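# Place bottles on ledges matching their cap colours

## Task

Put every bottle upright on the wall ledge whose label strip has the same colour as that bottle's cap, with the bottle's entire base resting on the ledge.

## Robot and tools

Robot: two seven-joint arms, left_arm and right_arm, each ending in a two-finger gripper. Equal joint values on the two arms give mirror-image postures. A gripper pose does not fix the elbow, so a big wrist turn can swing the arm.

Frame: one scene frame for all numbers. Origin on the plane z = 0, under the midpoint between the arm bases, which sit 0.70 m above it. +x points forward (the way both arms face), +z up, and left_arm is on the +y side. Left and right in images do not follow the arm names. Reported hand positions and orientations can be off by a few centimetres, more at long reach.

Gripper axes: fingers point along the gripper's +z and close along its y. end_effector_position is the point between the closed pads, just under 1 cm behind the tips. While closing, the tips move about 17 mm further along +z, mostly while the pads are more than 70 mm apart.

The row: every command row is 16 plain numbers covering both arms, even if only one moves. First left_arm, then right_arm, each as x, y, z, qw, qx, qy, qz, opening. x, y, z are an absolute gripper position in metres in the scene frame. qw..qz are an absolute orientation quaternion, w first. opening runs from -1 (closed) to +1 (fully open, 0.145 m). A gripper needs about 0.5 s or more to go from open to closed.

To keep an arm still, resend the exact pose from the last result taken before it stopped, plus the opening it should keep, in every call. To keep an orientation while moving, repeat the same quaternion in every row rather than copying the drifting reported one. Sending the measured pose can relieve or end a press.

execute_actions(actions, cameras): actions is a list of actions. Each action is a list of up to 15 rows, one per 1/30 s control step. A short action holds its last row until its 15 steps are used. Each target must lie within 0.6 m of that gripper's position at the action's start, along each of the gripper's own axes. If not, the action is refused for both arms. If the first action fails this against the last reported state, or any action is malformed, the whole call is refused. An empty list just returns the state and images. cameras picks images: omitted, null or ["all"] gives all, [] gives none, and an unknown name voids the call.

move(target, speed, blend, opening_speed, blocking, cameras): drives each gripper in a straight line from its Hand target to the given pose, with no distance limit. target is one 16-number row or a list of up to 15 rows. speed is in m/s, 0.002 to 1.1, default 0.25; rotation is capped at twice that in rad/s. Give one value, or one per target. blend, in metres, rounds corners of a list (default 0). opening_speed is in units per second on the -1..1 scale, at least 0.2. Paths last at least 0.5 s and are cut at 10 s. The move ignores obstacles and the other arm. Grippers lag and can overshoot speed, especially with the arm nearly straight. Faster moves and targets further past a contact hit and press harder.

Openings in the first row start at once; later rows change the opening only once everything is at rest on arrival. blocking=false returns after about 0.5 s while the move continues; a new move replaces it. The result adds a move: line. done means at rest within 3 mm and 2 degrees. Other endings include off_target, moving, held (a check withheld a step, or the clearance check stopped the move) and fault. limits=paced means the pose was clipped; limits=held means steps were withheld. Done does not prove contact or a grasp.

wait(seconds 0-10, cameras): lets time pass while the arms hold their commands; a running move continues.

stop(cameras): brakes a running move; it needs room to brake.

zoom_image(camera, region): camera is cam_high or cam_low (each 896x504). region is [x0, y0, x1, y1] in pixels from the top-left, at most 504x504.

read_manual(section): returns licence texts only.

finished_scene(scene): ends scene 1 or 2 permanently. The goal must hold with the robot not touching.

Results give each arm's end_effector_position, end_effector_quat_wxyz, Hand target (where the arm is actually sent, often short of the command) and Tool commands. They also give joint positions (last one is the opening in m), joint velocities ("within noise" means at rest), joint torques and grip_measured. Torques include gravity, carry offsets and noise; numbers 3 and 4 flip sign beyond ±28 N m. Calls with actions also list positions at some steps. The controller limits each step's orientation change to 32 degrees from the measured one, so big turns take several actions. Camera calibration lines give K and T_world_to_cam. The cameras may have shifted by up to about 2.3 degrees and 9 mm.

Grasping: command an opening clearly below grip_measured to hold something; the further below, the harder the squeeze. The force limit is about 10 N per pad, for objects up to about 11 cm wide. Fast closes squeeze harder.

Avoid: dropping bottles, letting go while they are moving, knocking anything out of the work area, fast impacts, and hard pushes. Avoid arm-to-arm contact, including a gripper closing on the other's fingers; the clearance check does not guard gripper against gripper. Objects can be nudged by outside pushes now and then. Motors heat when holding loads, stretched out, or pushing at unreachable poses. MOTOR HOT appears at 85 °C; at 100 °C an OVER-TEMPERATURE FAULT stops the arm for 30-60 s or more. Any arm stop costs. Scene 1 is practice and may be skipped with finished_scene.

Each tool is called after "Emit:" as name([rows], argument=value, ...), one row to a line, values as JSON.

## Session

Emit:
execute_actions(actions=[])

Emit:
zoom_image(camera="cam_high", region=[420, 200, 700, 420])

Emit:
zoom_image(camera="cam_low", region=[320, 120, 640, 400])

Scene clock: 0.00 s.
left_arm: end_effector_position=(+0.2239, +0.1828, +0.6144) grip_measured=+1.00 end_effector_quat_wxyz=(-0.319, +0.395, -0.515, +0.691) | right_arm: end_effector_position=(+0.4009, -0.1655, +0.3728) grip_measured=+1.00 end_effector_quat_wxyz=(+0.260, +0.265, +0.837, +0.401)
Joint positions: left_arm=[-1.106 0.942 0.535 2.339 -0.48 -0.199 -0.367 0.145] | right_arm=[0.583 0.619 -0.841 0.925 -1.182 -0.496 -0.047 0.145]
Joint velocities: within noise
Joint torques (N m): no reading
Motor temperatures (°C): left_arm=[21 21 22 21 21 24 23] | right_arm=[20 22 22 19 20 19 21]
Hand target: left_arm +0.2239, +0.1828, +0.6144; -0.319, +0.395, -0.515, +0.691 | right_arm +0.4009, -0.1655, +0.3728; +0.260, +0.265, +0.837, +0.401
Tool commands: left_gripper/opening=+1.0 right_gripper/opening=+1.0

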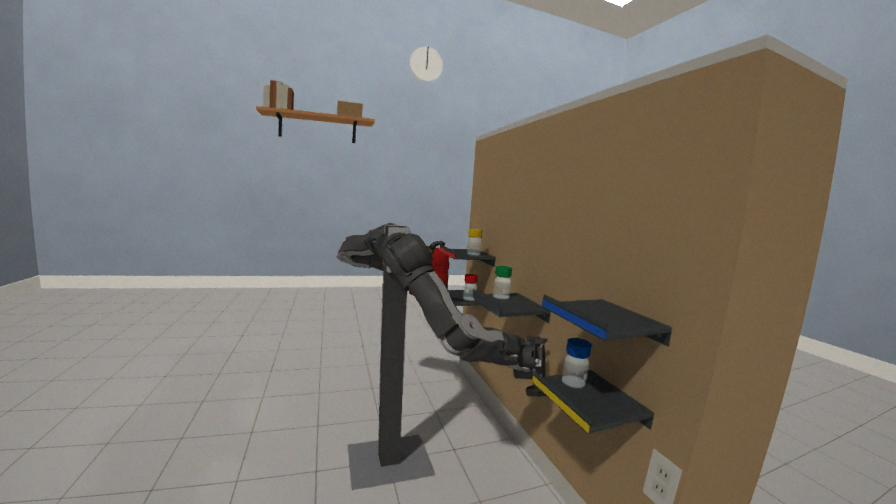

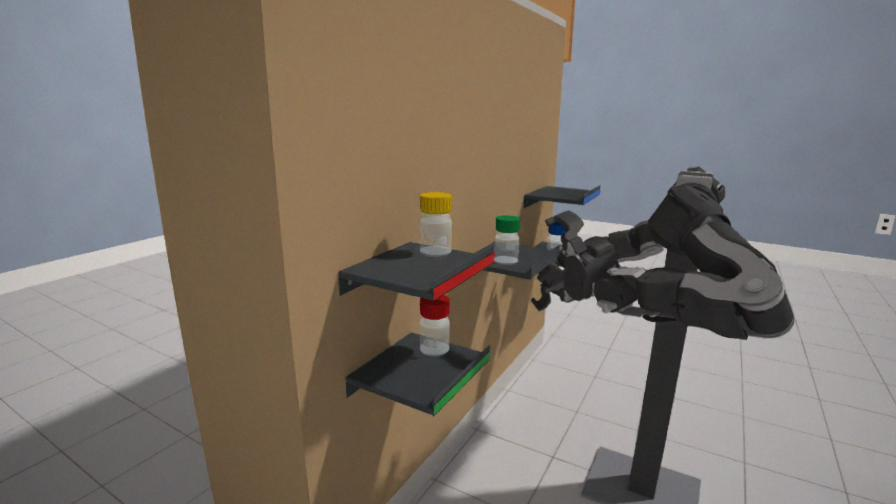

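Scaled by 1.800 from the camera's 896x504 image, which has a finer 1280x720 frame.

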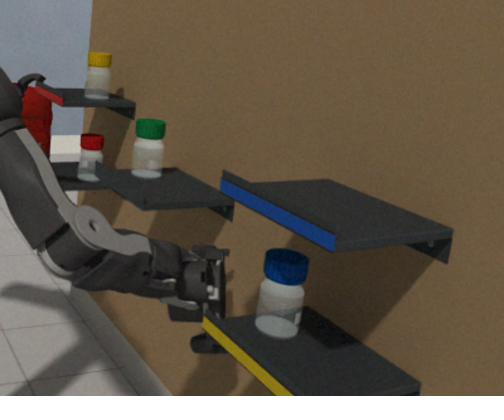

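Scaled by 1.575 from the camera's 896x504 image, which has a finer 1280x720 frame.

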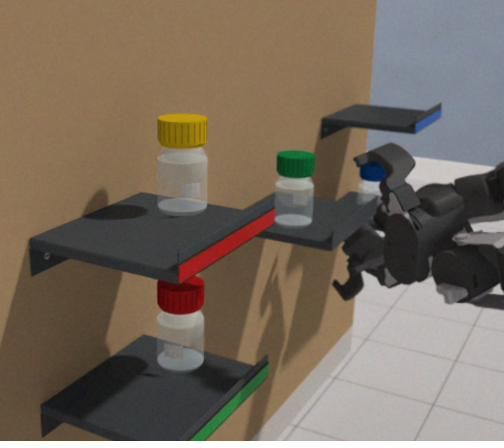

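Emit:
move([
  [0.21,0.25,0.61,0,0.7071,0,0.7071,1,0.25,-0.2,0.42,0,0.7071,0,0.7071,1],
  [0.2,0.32,0.62,0,0.7071,0,0.7071,1,0.2,-0.32,0.55,0,0.7071,0,0.7071,1],
  [0.25,0.343,0.685,0,0.7071,0,0.7071,1,0.25,-0.35,0.49,0,0.7071,0,0.7071,1],
], speed=0.2, blend=0.03)

Emit:
zoom_image(camera="cam_low", region=[320, 120, 640, 400])

Scene clock: 34.43 s.
left_arm: end_effector_position=(+0.2499, +0.3422, +0.6863) grip_measured=+1.00 end_effector_quat_wxyz=(+0.001, +0.705, -0.003, +0.709) | right_arm: end_effector_position=(+0.2501, -0.3517, +0.4903) grip_measured=+1.00 end_effector_quat_wxyz=(+0.003, +0.708, -0.002, +0.706)
Joint positions: left_arm=[-1.409 0.935 1.433 2.144 1.484 0.039 0.062 0.145] | right_arm=[-0.769 0.849 0.304 1.637 0.957 -0.488 0.162 0.145]
Joint velocities: within noise
Joint torques (N m): left_arm=[-0.12 1.46 2.69 0.65 0.22 -0.52 -0.05] | right_arm=[0.57 4.52 2.62 2.66 0.19 -0.51 0.19]
Motor temperatures (°C): left_arm=[21 21 23 22 21 24 23] | right_arm=[22 23 22 20 20 19 21]
Hand target: left_arm +0.2500, +0.3431, +0.6850; +0.000, +0.707, +0.000, +0.707 | right_arm +0.2500, -0.3500, +0.4899; +0.000, +0.707, +0.000, +0.707
Off the commanded pose: left_arm 0.002 m, 0 deg | right_arm 0.002 m, 0 deg.
joint sent to its limit (left arm) — joint 1 (shoulder pitch), lower limit. The joint targets still meet the commanded pose.
move: done

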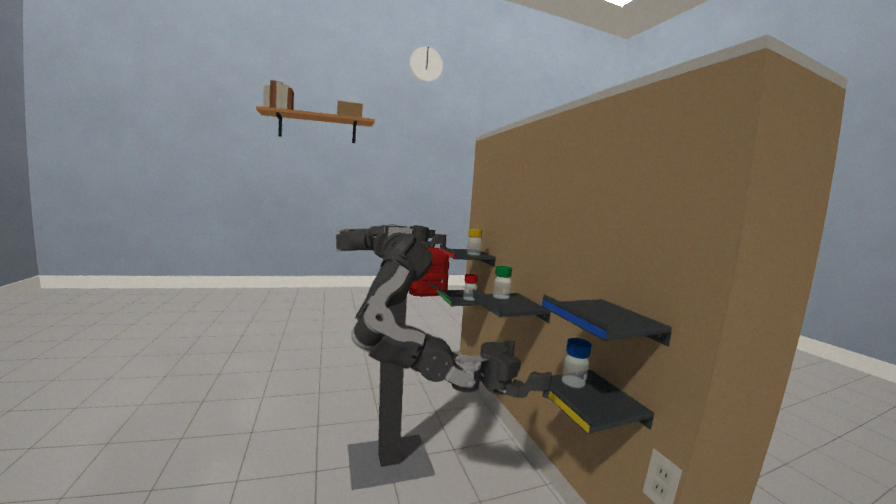

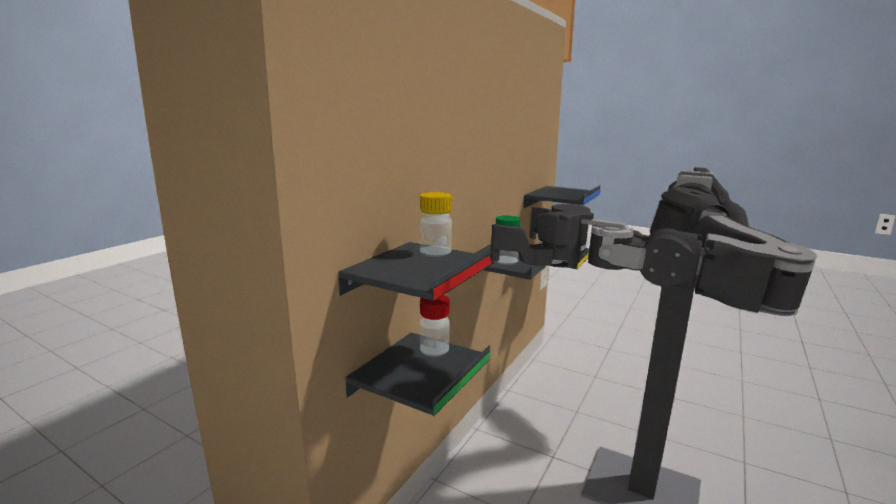

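Scaled by 1.575 from the camera's 896x504 image, which has a finer 1280x720 frame.

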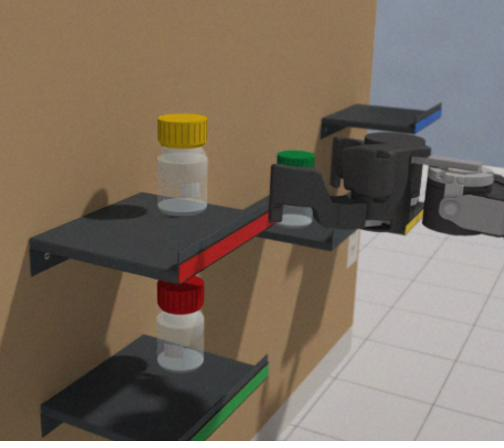

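Emit:
move([
  [0.375,0.343,0.684,0,0.7071,0,0.7071,1,0.367,-0.35,0.486,0,0.7071,0,0.7071,1],
  [0.375,0.343,0.684,0,0.7071,0,0.7071,-0.6,0.367,-0.35,0.486,0,0.7071,0,0.7071,-0.6],
], speed=0.12, opening_speed=1.5)

Emit:
zoom_image(camera="cam_low", region=[320, 120, 640, 400])

Emit:
zoom_image(camera="cam_high", region=[420, 200, 700, 420])

Scene clock: 46.63 s.
left_arm: end_effector_position=(+0.3752, +0.3419, +0.6874) grip_measured=-0.31 end_effector_quat_wxyz=(+0.002, +0.704, -0.002, +0.710) | right_arm: end_effector_position=(+0.3676, -0.3513, +0.4893) grip_measured=-0.24 end_effector_quat_wxyz=(+0.002, +0.703, -0.002, +0.711)
Joint positions: left_arm=[-1.407 1.563 1.358 1.721 1.561 -0.056 -0.138 0.052] | right_arm=[0.002 0.85 -0.134 1.259 0.896 -0.311 0.149 0.058]
Joint velocities: within noise
Joint torques (N m): left_arm=[4.21 1.31 2.58 0.2 0.08 -0.68 -0.02] | right_arm=[3.31 6.37 2.35 2.26 0.19 -0.33 0.12]
Motor temperatures (°C): left_arm=[21 21 23 21 21 24 23] | right_arm=[21 23 23 20 20 19 21]
Hand target: left_arm +0.3750, +0.3431, +0.6840; +0.000, +0.707, +0.000, +0.707 | right_arm +0.3670, -0.3500, +0.4861; +0.000, +0.707, +0.000, +0.707
Off the commanded pose: left_arm 0.004 m, 1 deg | right_arm 0.004 m, 1 deg.
joint sent to its limit (left arm) — joint 1 (shoulder pitch), lower limit. The joint targets still meet the commanded pose.
move: off_target (left_arm, right_arm); target 2's new opening was sent with right_arm's hand 0.004 m and 1 deg from that target

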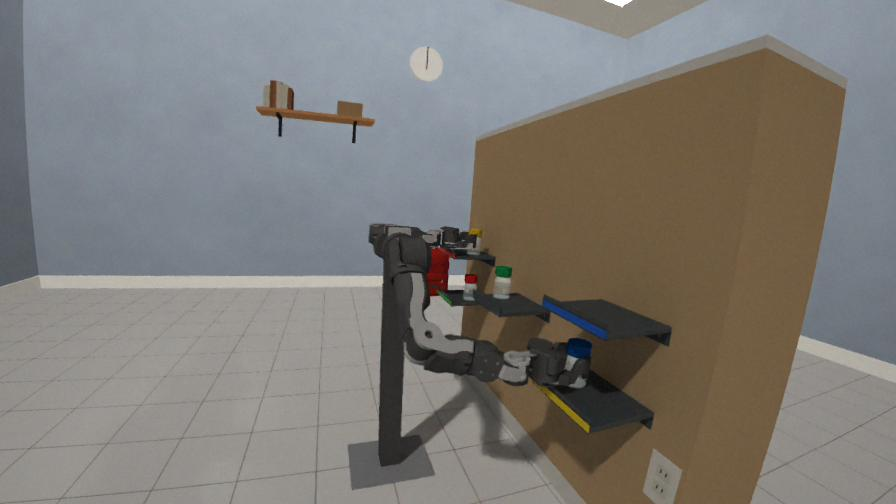

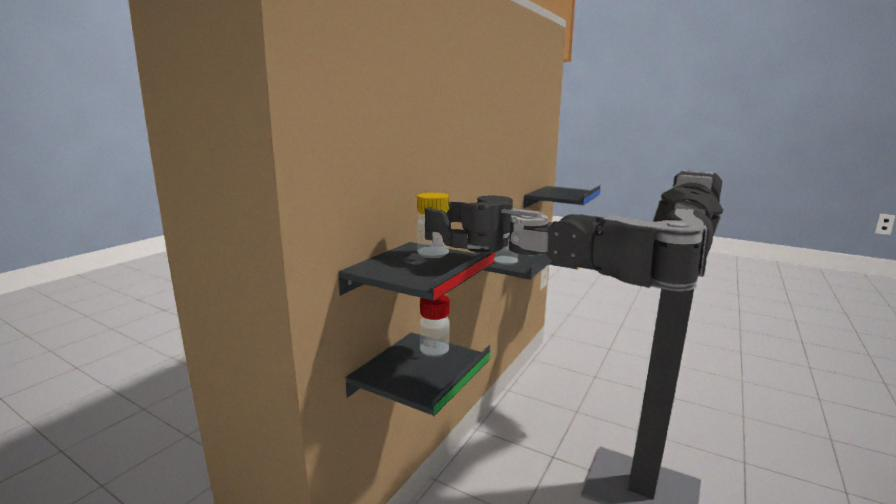

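Scaled by 1.575 from the camera's 896x504 image, which has a finer 1280x720 frame.

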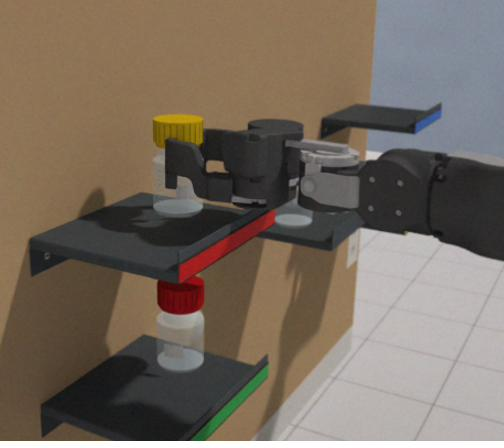

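Scaled by 1.800 from the camera's 896x504 image, which has a finer 1280x720 frame.

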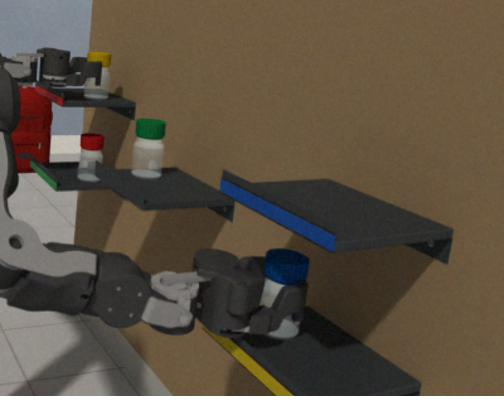

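Emit:
move([
  [0.375,0.342,0.722,0,0.7071,0,0.7071,-0.6,0.367,-0.35,0.525,0,0.7071,0,0.7071,-0.6],
  [0.372,0.19,0.722,0,0.7071,0,0.7071,-0.6,0.367,-0.19,0.525,0,0.7071,0,0.7071,-0.6],
  [0.372,0.19,0.722,0,0.7071,0,0.7071,-0.6,0.367,-0.19,0.735,0,0.7071,0,0.7071,-0.6],
  [0.372,0.17,0.722,0,0.7071,0,0.7071,-0.6,0.367,-0.375,0.735,0,0.7071,0,0.7071,-0.6],
  [0.37,-0.066,0.722,0,0.7071,0,0.7071,-0.6,0.367,-0.385,0.71,0,0.7071,0,0.7071,-0.6],
], speed=0.2, blend=[0.01,0.02,0.02,0.02,0])

Emit:
zoom_image(camera="cam_high", region=[420, 200, 700, 420])

Emit:
zoom_image(camera="cam_low", region=[320, 120, 640, 400])

Scene clock: 80.07 s.
left_arm: end_effector_position=(+0.2996, +0.0366, +0.7177) grip_measured=-0.31 end_effector_quat_wxyz=(+0.280, +0.620, -0.323, +0.658) | right_arm: end_effector_position=(+0.3677, -0.3845, +0.7052) grip_measured=-0.24 end_effector_quat_wxyz=(+0.001, +0.714, +0.000, +0.700)
Joint positions: left_arm=[-1.407 2.012 1.486 2.205 1.584 0.002 -0.19 0.052] | right_arm=[0.143 1.185 0.334 1.569 1.14 0.471 0.139 0.058]
Joint velocities: within noise
Joint torques (N m): left_arm=[5.42 0.62 3.78 -0.36 0.11 -0.95 -0.05] | right_arm=[4.02 7.19 5.78 1.77 0.16 -0.77 0.18]
Motor temperatures (°C): left_arm=[22 21 24 21 21 25 22] | right_arm=[21 24 23 20 20 20 21]
Hand target: left_arm +0.3001, +0.0372, +0.7201; +0.282, +0.617, -0.319, +0.662 | right_arm +0.3670, -0.3850, +0.7099; +0.000, +0.707, +0.000, +0.707
Off the commanded pose: left_arm 0.125 m, 51 deg; orientation clipped | right_arm 0.005 m, 1 deg.
joint read past its limit (left arm) — joint 2 (shoulder roll), upper limit.
joint sent to its limit (left arm) — joint 1 (shoulder pitch), lower limit; joint 2 (shoulder roll), upper limit; joint 5 (forearm roll), upper limit. The joint targets are off in position and orientation.
move: off_target (left_arm, right_arm); limits=paced

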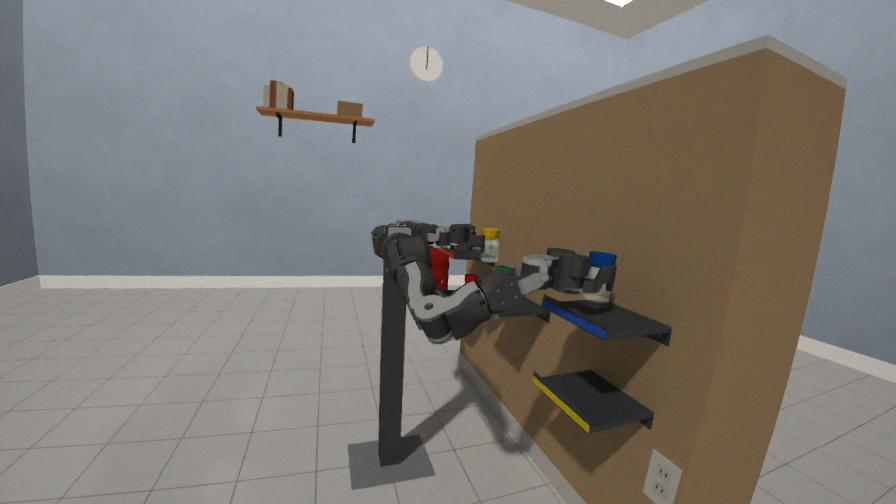

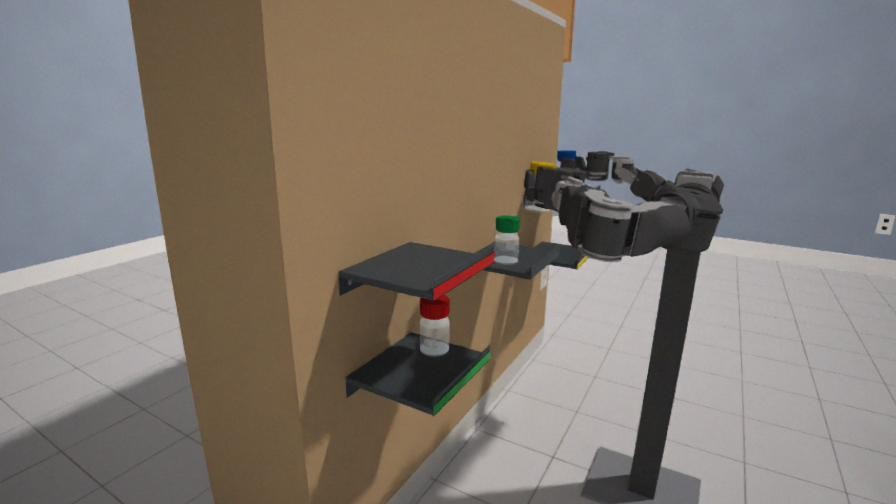

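Scaled by 1.800 from the camera's 896x504 image, which has a finer 1280x720 frame.

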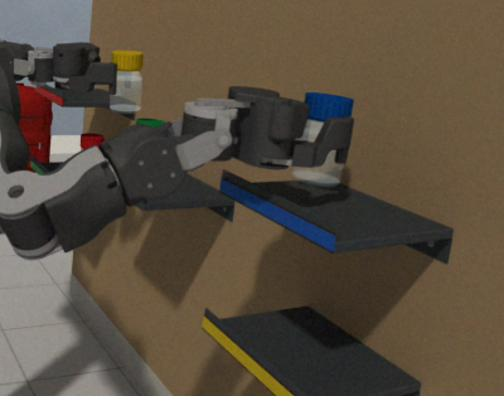

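Scaled by 1.575 from the camera's 896x504 image, which has a finer 1280x720 frame.

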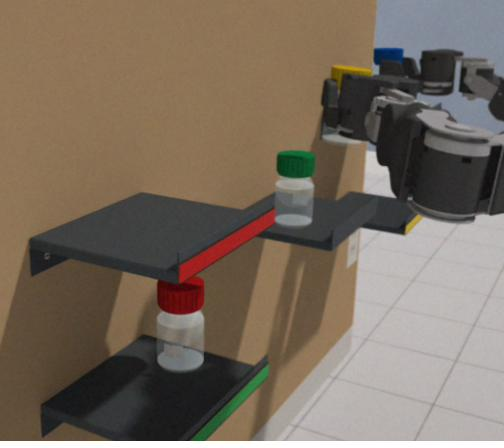

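Emit:
move([
  [0.35,0.19,0.7,0,0.7071,0,0.7071,-0.6,0.367,-0.385,0.691,0,0.7071,0,0.7071,-0.6],
  [0.35,0.19,0.55,0,0.7071,0,0.7071,-0.6,0.367,-0.385,0.688,0,0.7071,0,0.7071,-0.6],
  [0.35,0.19,0.55,0,0.7071,0,0.7071,-0.6,0.367,-0.385,0.688,0,0.7071,0,0.7071,0.4],
  [0.26,0.16,0.6,0,0.7071,0,0.7071,-0.6,0.24,-0.37,0.7,0,0.7071,0,0.7071,0.4],
], speed=0.2, opening_speed=1.5)

Emit:
zoom_image(camera="cam_high", region=[420, 200, 700, 420])

Scene clock: 104.03 s.
left_arm: end_effector_position=(+0.2608, +0.1600, +0.6000) grip_measured=-0.31 end_effector_quat_wxyz=(+0.039, +0.672, -0.039, +0.738) | right_arm: end_effector_position=(+0.2398, -0.3712, +0.6999) grip_measured=+0.40 end_effector_quat_wxyz=(+0.002, +0.706, -0.002, +0.708)
Joint positions: left_arm=[-1.407 2.01 0.453 2.433 0.657 -0.634 -1.49 0.052] | right_arm=[-0.545 0.789 1.234 2.031 1.089 0.677 0.362 0.105]
Joint velocities: within noise
Joint torques (N m): left_arm=[3.73 0.88 0.96 2.65 -0.56 -0.24 -0.05] | right_arm=[0.2 6.5 3.06 1.92 0.35 -0.32 0.15]
Motor temperatures (°C): left_arm=[22 21 25 21 21 25 22] | right_arm=[21 24 24 19 20 20 21]
Hand target: left_arm +0.2605, +0.1604, +0.5997; +0.039, +0.672, -0.038, +0.739 | right_arm +0.2400, -0.3699, +0.7000; +0.000, +0.707, +0.000, +0.707
Off the commanded pose: left_arm 0.001 m, 8 deg | right_arm 0.001 m, 0 deg.
joint read past its limit (left arm) — joint 4 (elbow), upper limit, where the elbow is as bent as it goes.
joint sent to its limit (left arm) — joint 1 (shoulder pitch), lower limit; joint 2 (shoulder roll), upper limit; joint 4 (elbow), upper limit, where the elbow is as bent as it goes. The joint targets are off in orientation, not in position.
move: off_target (left_arm); target 3's new opening was sent with right_arm's hand 0.004 m and 1 deg from that target

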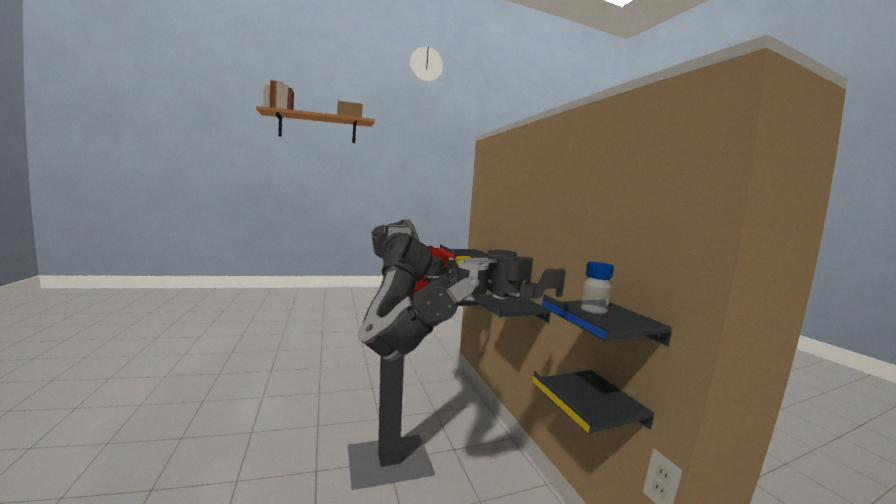

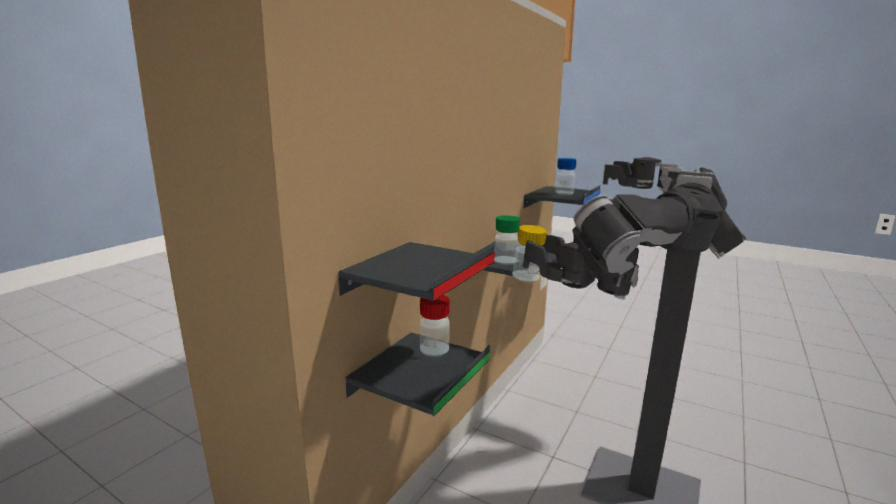

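Scaled by 1.800 from the camera's 896x504 image, which has a finer 1280x720 frame.

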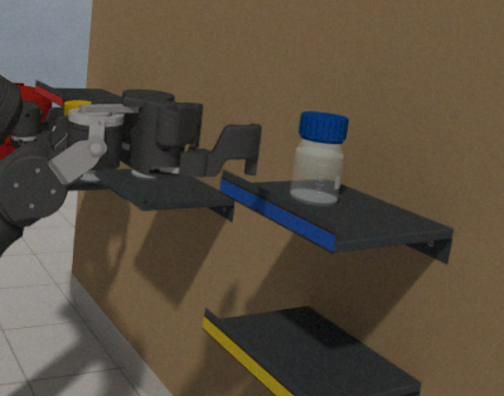

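Emit:
move([
  [0.235,0.32,0.53,0,0.7071,0,0.7071,-0.6,0.24,-0.37,0.62,0,0.7071,0,0.7071,0.4],
  [0.25,0.32,0.47,0,0.7071,0,0.7071,-0.6,0.24,-0.37,0.62,0,0.7071,0,0.7071,0.4],
  [0.25,0.12,0.48,0,0.7071,0,0.7071,-0.6,0.24,-0.37,0.62,0,0.7071,0,0.7071,0.4],
  [0.25,0.03,0.58,0,0.7071,0,0.7071,-0.6,0.24,-0.37,0.62,0,0.7071,0,0.7071,0.4],
], speed=0.22, blend=[0.03,0.03,0.03,0])

Scene clock: 118.23 s.
left_arm: end_effector_position=(+0.2495, +0.0278, +0.5782) grip_measured=-0.31 end_effector_quat_wxyz=(+0.004, +0.710, -0.003, +0.704) | right_arm: end_effector_position=(+0.2397, -0.3708, +0.6217) grip_measured=+0.40 end_effector_quat_wxyz=(+0.002, +0.706, -0.001, +0.708)
Joint positions: left_arm=[-0.183 0.097 -0.898 2.236 -0.084 0.478 -0.85 0.053] | right_arm=[-0.617 0.601 1.011 1.967 0.895 0.341 0.466 0.105]
Joint velocities: within noise
Joint torques (N m): left_arm=[2.28 -1.73 -0.29 5.12 -0.46 -0.57 -0.06] | right_arm=[-0.01 4.84 1.91 2.24 0.34 -0.49 0.13]
Motor temperatures (°C): left_arm=[22 21 25 21 22 25 22] | right_arm=[21 24 24 19 20 20 21]
Hand target: left_arm +0.2500, +0.0300, +0.5799; +0.000, +0.707, +0.000, +0.707 | right_arm +0.2400, -0.3699, +0.6200; +0.000, +0.707, +0.000, +0.707
Off the commanded pose: left_arm 0.003 m, 1 deg | right_arm 0.002 m, 0 deg.
move: done

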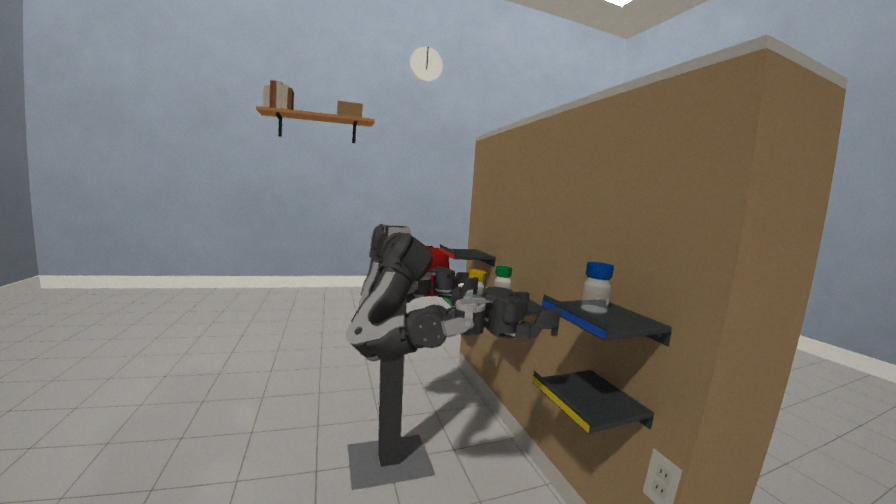

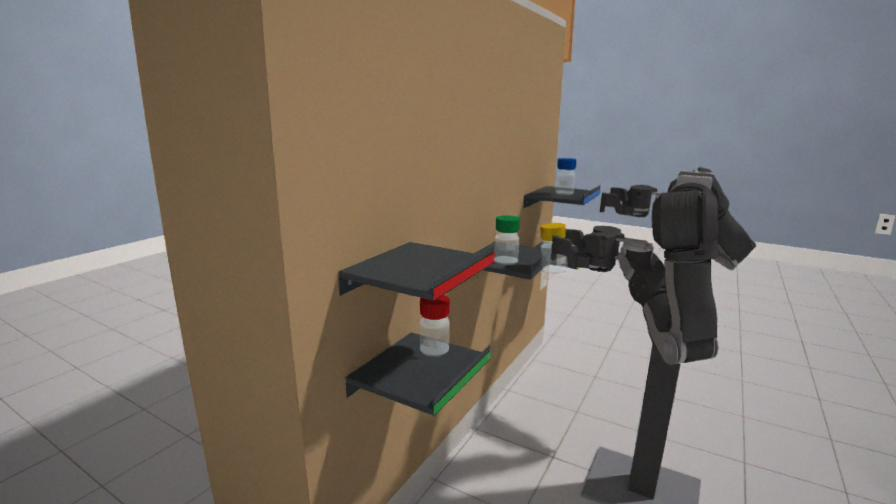

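Emit:
move([
  [0.25,-0.05,0.635,0,0.7071,0,0.7071,-0.6,0.24,-0.37,0.62,0,0.7071,0,0.7071,0.4],
  [0.365,-0.066,0.632,0,0.7071,0,0.7071,-0.6,0.24,-0.37,0.62,0,0.7071,0,0.7071,0.4],
  [0.367,-0.066,0.603,0,0.7071,0,0.7071,-0.6,0.24,-0.37,0.62,0,0.7071,0,0.7071,0.4],
], speed=[0.2,0.12,0.05], blend=[0.02,0.0,0])

Emit:
zoom_image(camera="cam_high", region=[420, 200, 700, 420])

Emit:
zoom_image(camera="cam_low", region=[440, 160, 640, 320])

Scene clock: 130.53 s.
left_arm: end_effector_position=(+0.3666, -0.0661, +0.6032) grip_measured=-0.31 end_effector_quat_wxyz=(+0.001, +0.709, +0.001, +0.705) | right_arm: end_effector_position=(+0.2397, -0.3708, +0.6217) grip_measured=+0.40 end_effector_quat_wxyz=(+0.002, +0.706, -0.001, +0.708)
Joint positions: left_arm=[0.697 -0.124 -1.107 1.539 0.609 0.354 -1.256 0.053] | right_arm=[-0.617 0.601 1.011 1.967 0.895 0.341 0.466 0.105]
Joint velocities: within noise
Joint torques (N m): left_arm=[7.64 -2.91 0.92 3.64 -0.53 -0.47 0.17] | right_arm=[-0.07 4.84 1.94 2.22 0.35 -0.48 0.17]
Motor temperatures (°C): left_arm=[22 21 24 22 22 25 22] | right_arm=[21 24 23 19 20 20 21]
Hand target: left_arm +0.3670, -0.0660, +0.6030; +0.000, +0.707, +0.000, +0.707 | right_arm +0.2400, -0.3699, +0.6200; +0.000, +0.707, +0.000, +0.707
Off the commanded pose: left_arm 0.000 m, 0 deg | right_arm 0.002 m, 0 deg.
move: done

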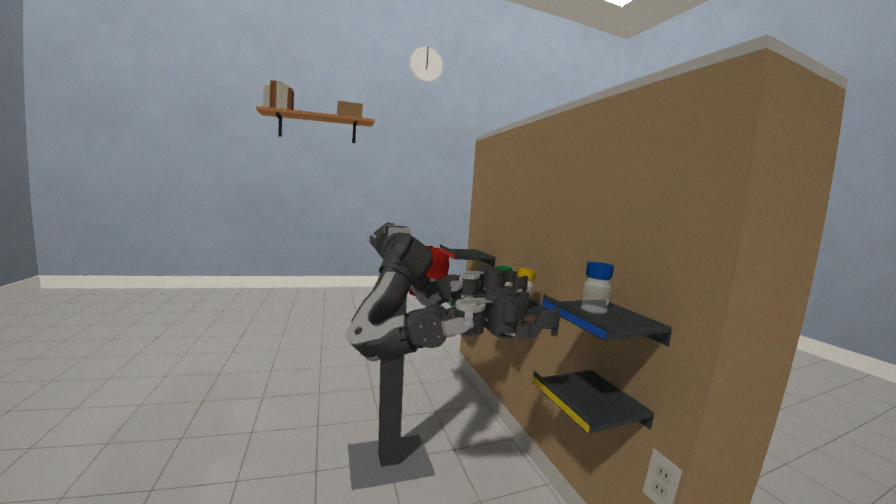

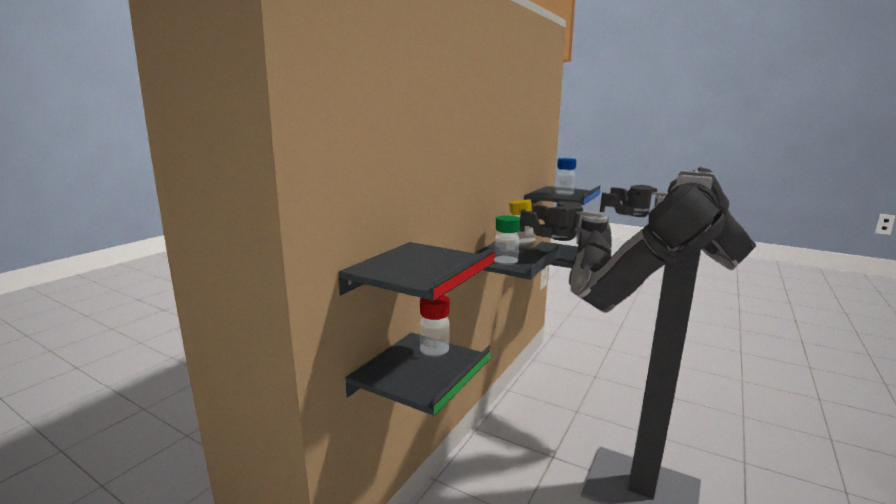

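Scaled by 1.800 from the camera's 896x504 image, which has a finer 1280x720 frame.

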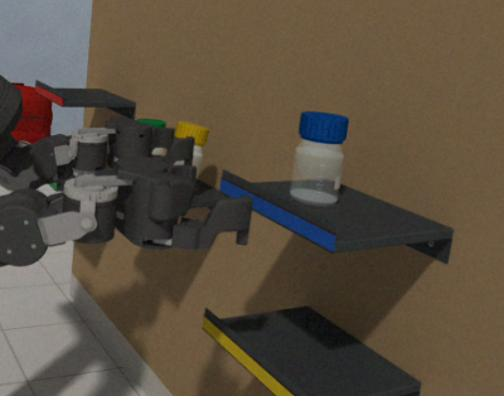

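Scaled by 2.520 from the camera's 896x504 image, which has a finer 1280x720 frame.

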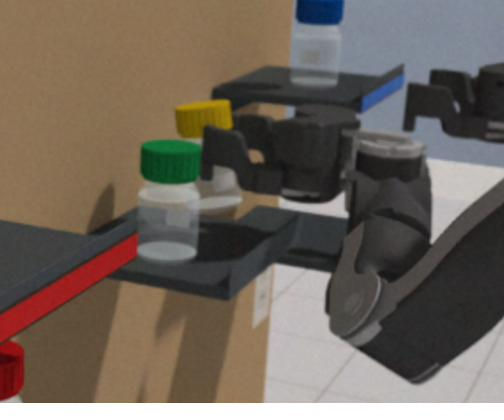

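Emit:
move([
  [0.367,-0.066,0.588,0,0.7071,0,0.7071,-0.6,0.24,-0.37,0.62,0,0.7071,0,0.7071,0.4],
  [0.367,-0.066,0.588,0,0.7071,0,0.7071,0.3,0.24,-0.37,0.62,0,0.7071,0,0.7071,0.4],
  [0.25,-0.066,0.595,0,0.7071,0,0.7071,0.3,0.24,-0.37,0.62,0,0.7071,0,0.7071,0.4],
  [0.25,0.15,0.5,0,0.7071,0,0.7071,0.6,0.24,-0.37,0.57,0,0.7071,0,0.7071,0.8],
], speed=[0.04,0.1,0.15,0.25], opening_speed=1.5)

Emit:
zoom_image(camera="cam_low", region=[440, 160, 640, 320])

Emit:
zoom_image(camera="cam_high", region=[420, 200, 700, 420])

Scene clock: 145.17 s.
left_arm: end_effector_position=(+0.2504, +0.1509, +0.5014) grip_measured=+0.60 end_effector_quat_wxyz=(-0.002, +0.706, +0.001, +0.709) | right_arm: end_effector_position=(+0.2397, -0.3713, +0.5715) grip_measured=+0.80 end_effector_quat_wxyz=(+0.003, +0.706, -0.002, +0.708)
Joint positions: left_arm=[0.246 1.016 -1.371 2.114 0.446 -0.397 -1.278 0.119] | right_arm=[-0.619 0.532 0.863 1.853 0.798 0.133 0.508 0.132]
Joint velocities: within noise
Joint torques (N m): left_arm=[2.91 2.57 0.76 3.85 -0.3 -0.32 0.22] | right_arm=[0.15 4.84 1.95 2.67 0.4 -0.47 0.13]
Motor temperatures (°C): left_arm=[23 21 24 22 22 24 22] | right_arm=[21 24 23 19 20 20 21]
Hand target: left_arm +0.2500, +0.1500, +0.5000; +0.000, +0.707, +0.000, +0.707 | right_arm +0.2400, -0.3700, +0.5700; +0.000, +0.707, +0.000, +0.707
Off the commanded pose: left_arm 0.002 m, 0 deg | right_arm 0.002 m, 0 deg.
move: done

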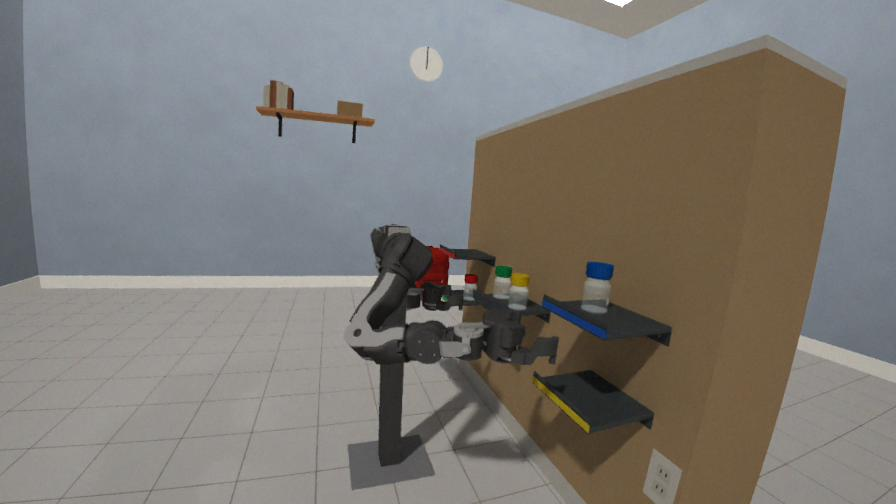

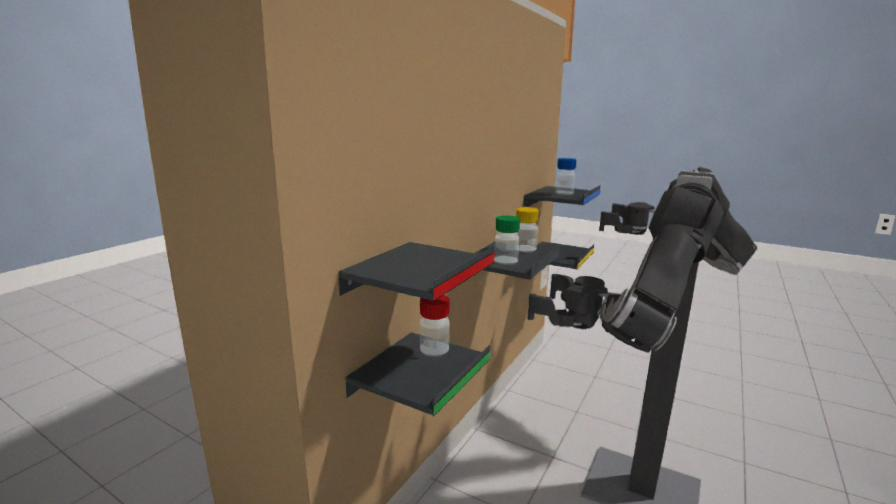

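Scaled by 2.520 from the camera's 896x504 image, which has a finer 1280x720 frame.

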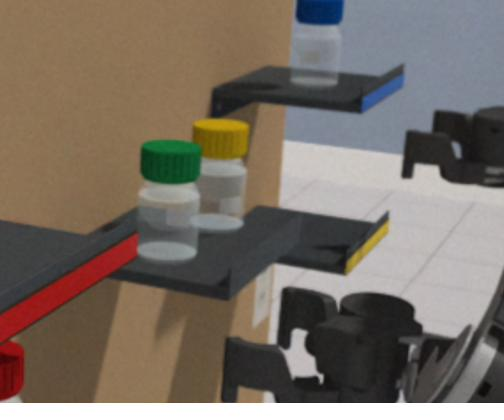

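Scaled by 1.800 from the camera's 896x504 image, which has a finer 1280x720 frame.

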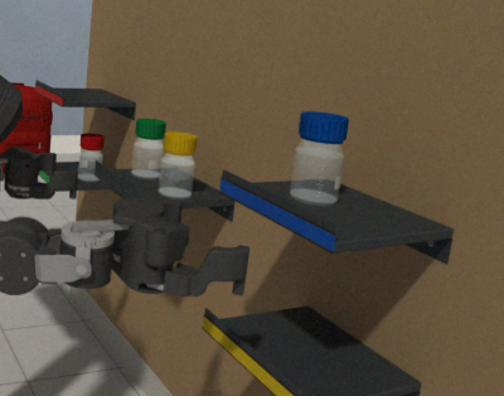

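Emit:
move([
  [0.22,0.24,0.45,0,0.7071,0,0.7071,0.8,0.25,-0.28,0.48,0,0.7071,0,0.7071,0.35],
  [0.2,0.32,0.58,0,0.7071,0,0.7071,0.8,0.25,-0.14,0.48,0,0.7071,0,0.7071,0.35],
  [0.25,0.345,0.49,0,0.7071,0,0.7071,0.8,0.25,-0.066,0.585,0,0.7071,0,0.7071,0.35],
], speed=0.22, blend=[0.03,0.02,0])

Emit:
zoom_image(camera="cam_low", region=[340, 160, 660, 440])

Scene clock: 160.83 s.
left_arm: end_effector_position=(+0.2509, +0.3455, +0.4911) grip_measured=+0.80 end_effector_quat_wxyz=(-0.001, +0.706, +0.001, +0.708) | right_arm: end_effector_position=(+0.2498, -0.0650, +0.5861) grip_measured=+0.35 end_effector_quat_wxyz=(-0.004, +0.706, +0.000, +0.709)
Joint positions: left_arm=[-0.884 1.18 0.07 1.659 1.123 -0.786 -0.082 0.132] | right_arm=[-0.534 -0.178 -0.532 2.361 -0.424 0.35 -0.238 0.101]
Joint velocities: within noise
Joint torques (N m): left_arm=[1.36 4.1 1.74 1.72 0.08 -0.69 0.23] | right_arm=[0.44 -1.65 -1.24 3.62 -0.05 -0.32 -0.13]
Motor temperatures (°C): left_arm=[22 21 24 22 22 24 22] | right_arm=[20 24 23 20 20 20 21]
Hand target: left_arm +0.2500, +0.3450, +0.4901; +0.000, +0.707, +0.000, +0.707 | right_arm +0.2500, -0.0660, +0.5851; +0.000, +0.707, +0.000, +0.707
Off the commanded pose: left_arm 0.002 m, 0 deg | right_arm 0.002 m, 1 deg.
joint read past its limit (right arm) — joint 2 (shoulder roll), lower limit.
joint sent to its limit (left arm) — joint 6 (wrist pitch), lower limit. The joint targets still meet the commanded pose.
joint sent to its limit (right arm) — joint 2 (shoulder roll), lower limit. The joint targets still meet the commanded pose.
move: done

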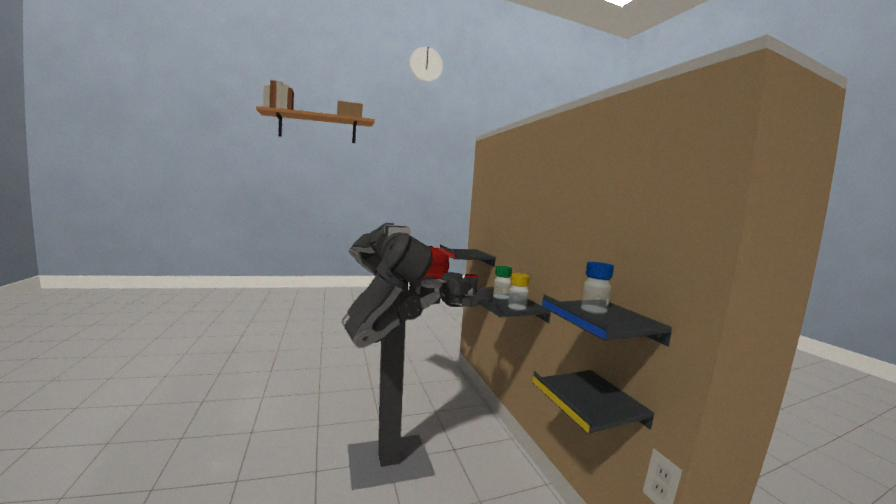

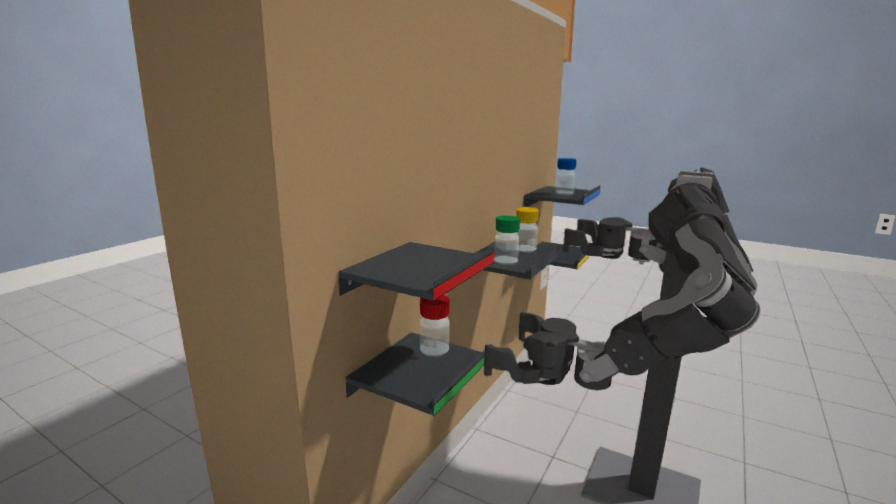

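Scaled by 1.575 from the camera's 896x504 image, which has a finer 1280x720 frame.

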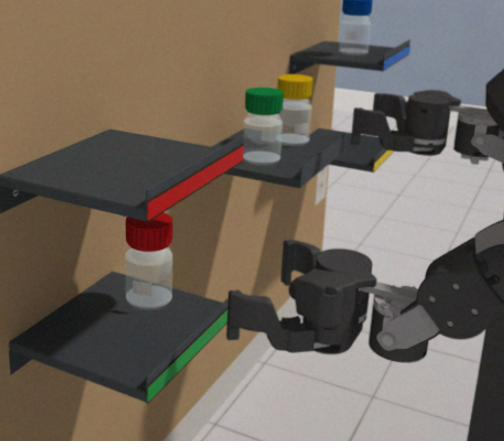

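Emit:
move([
  [0.31,0.346,0.495,0,0.7071,0,0.7071,0.8,0.364,-0.066,0.585,0,0.7071,0,0.7071,0.35],
  [0.31,0.346,0.495,0,0.7071,0,0.7071,0.8,0.364,-0.066,0.585,0,0.7071,0,0.7071,-0.6],
], speed=0.12, opening_speed=1.5)

Emit:
zoom_image(camera="cam_high", region=[420, 200, 700, 420])

Scene clock: 173.60 s.
left_arm: end_effector_position=(+0.3109, +0.3464, +0.4981) grip_measured=+0.80 end_effector_quat_wxyz=(-0.002, +0.704, -0.001, +0.710) | right_arm: end_effector_position=(+0.3640, -0.0653, +0.5860) grip_measured=-0.24 end_effector_quat_wxyz=(-0.001, +0.706, +0.001, +0.708)
Joint positions: left_arm=[-0.38 1.168 -0.21 1.531 1.142 -0.596 -0.058 0.132] | right_arm=[0.084 -0.178 -0.323 1.946 -0.162 0.504 -0.258 0.058]
Joint velocities: within noise
Joint torques (N m): left_arm=[3.26 5.92 1.83 1.55 0.16 -0.53 0.22] | right_arm=[3.52 -2.07 -0.8 3.67 0.01 -0.47 -0.08]
Motor temperatures (°C): left_arm=[22 22 24 22 22 25 22] | right_arm=[21 24 22 20 20 20 21]
Hand target: left_arm +0.3100, +0.3460, +0.4951; +0.000, +0.707, +0.000, +0.707 | right_arm +0.3640, -0.0660, +0.5851; +0.000, +0.707, +0.000, +0.707
Off the commanded pose: left_arm 0.003 m, 1 deg | right_arm 0.001 m, 0 deg.
joint read past its limit (right arm) — joint 2 (shoulder roll), lower limit.
joint sent to its limit (right arm) — joint 2 (shoulder roll), lower limit. The joint targets still meet the commanded pose.
move: done

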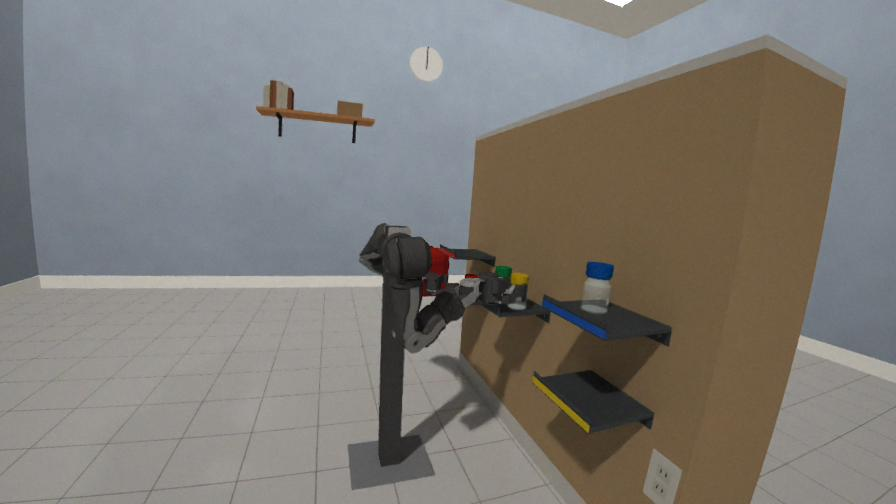

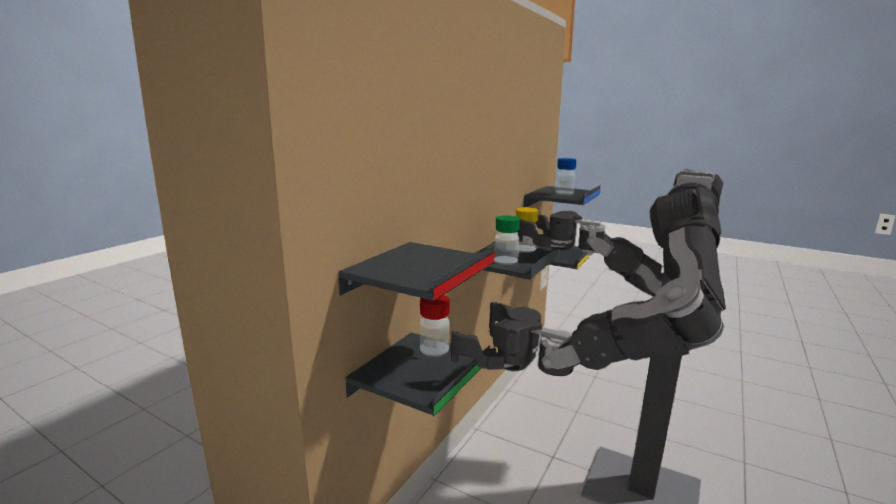

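Scaled by 1.800 from the camera's 896x504 image, which has a finer 1280x720 frame.

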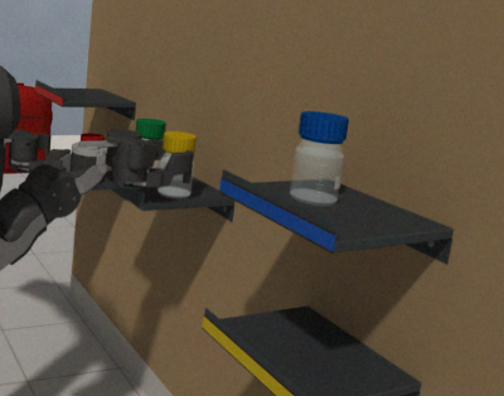

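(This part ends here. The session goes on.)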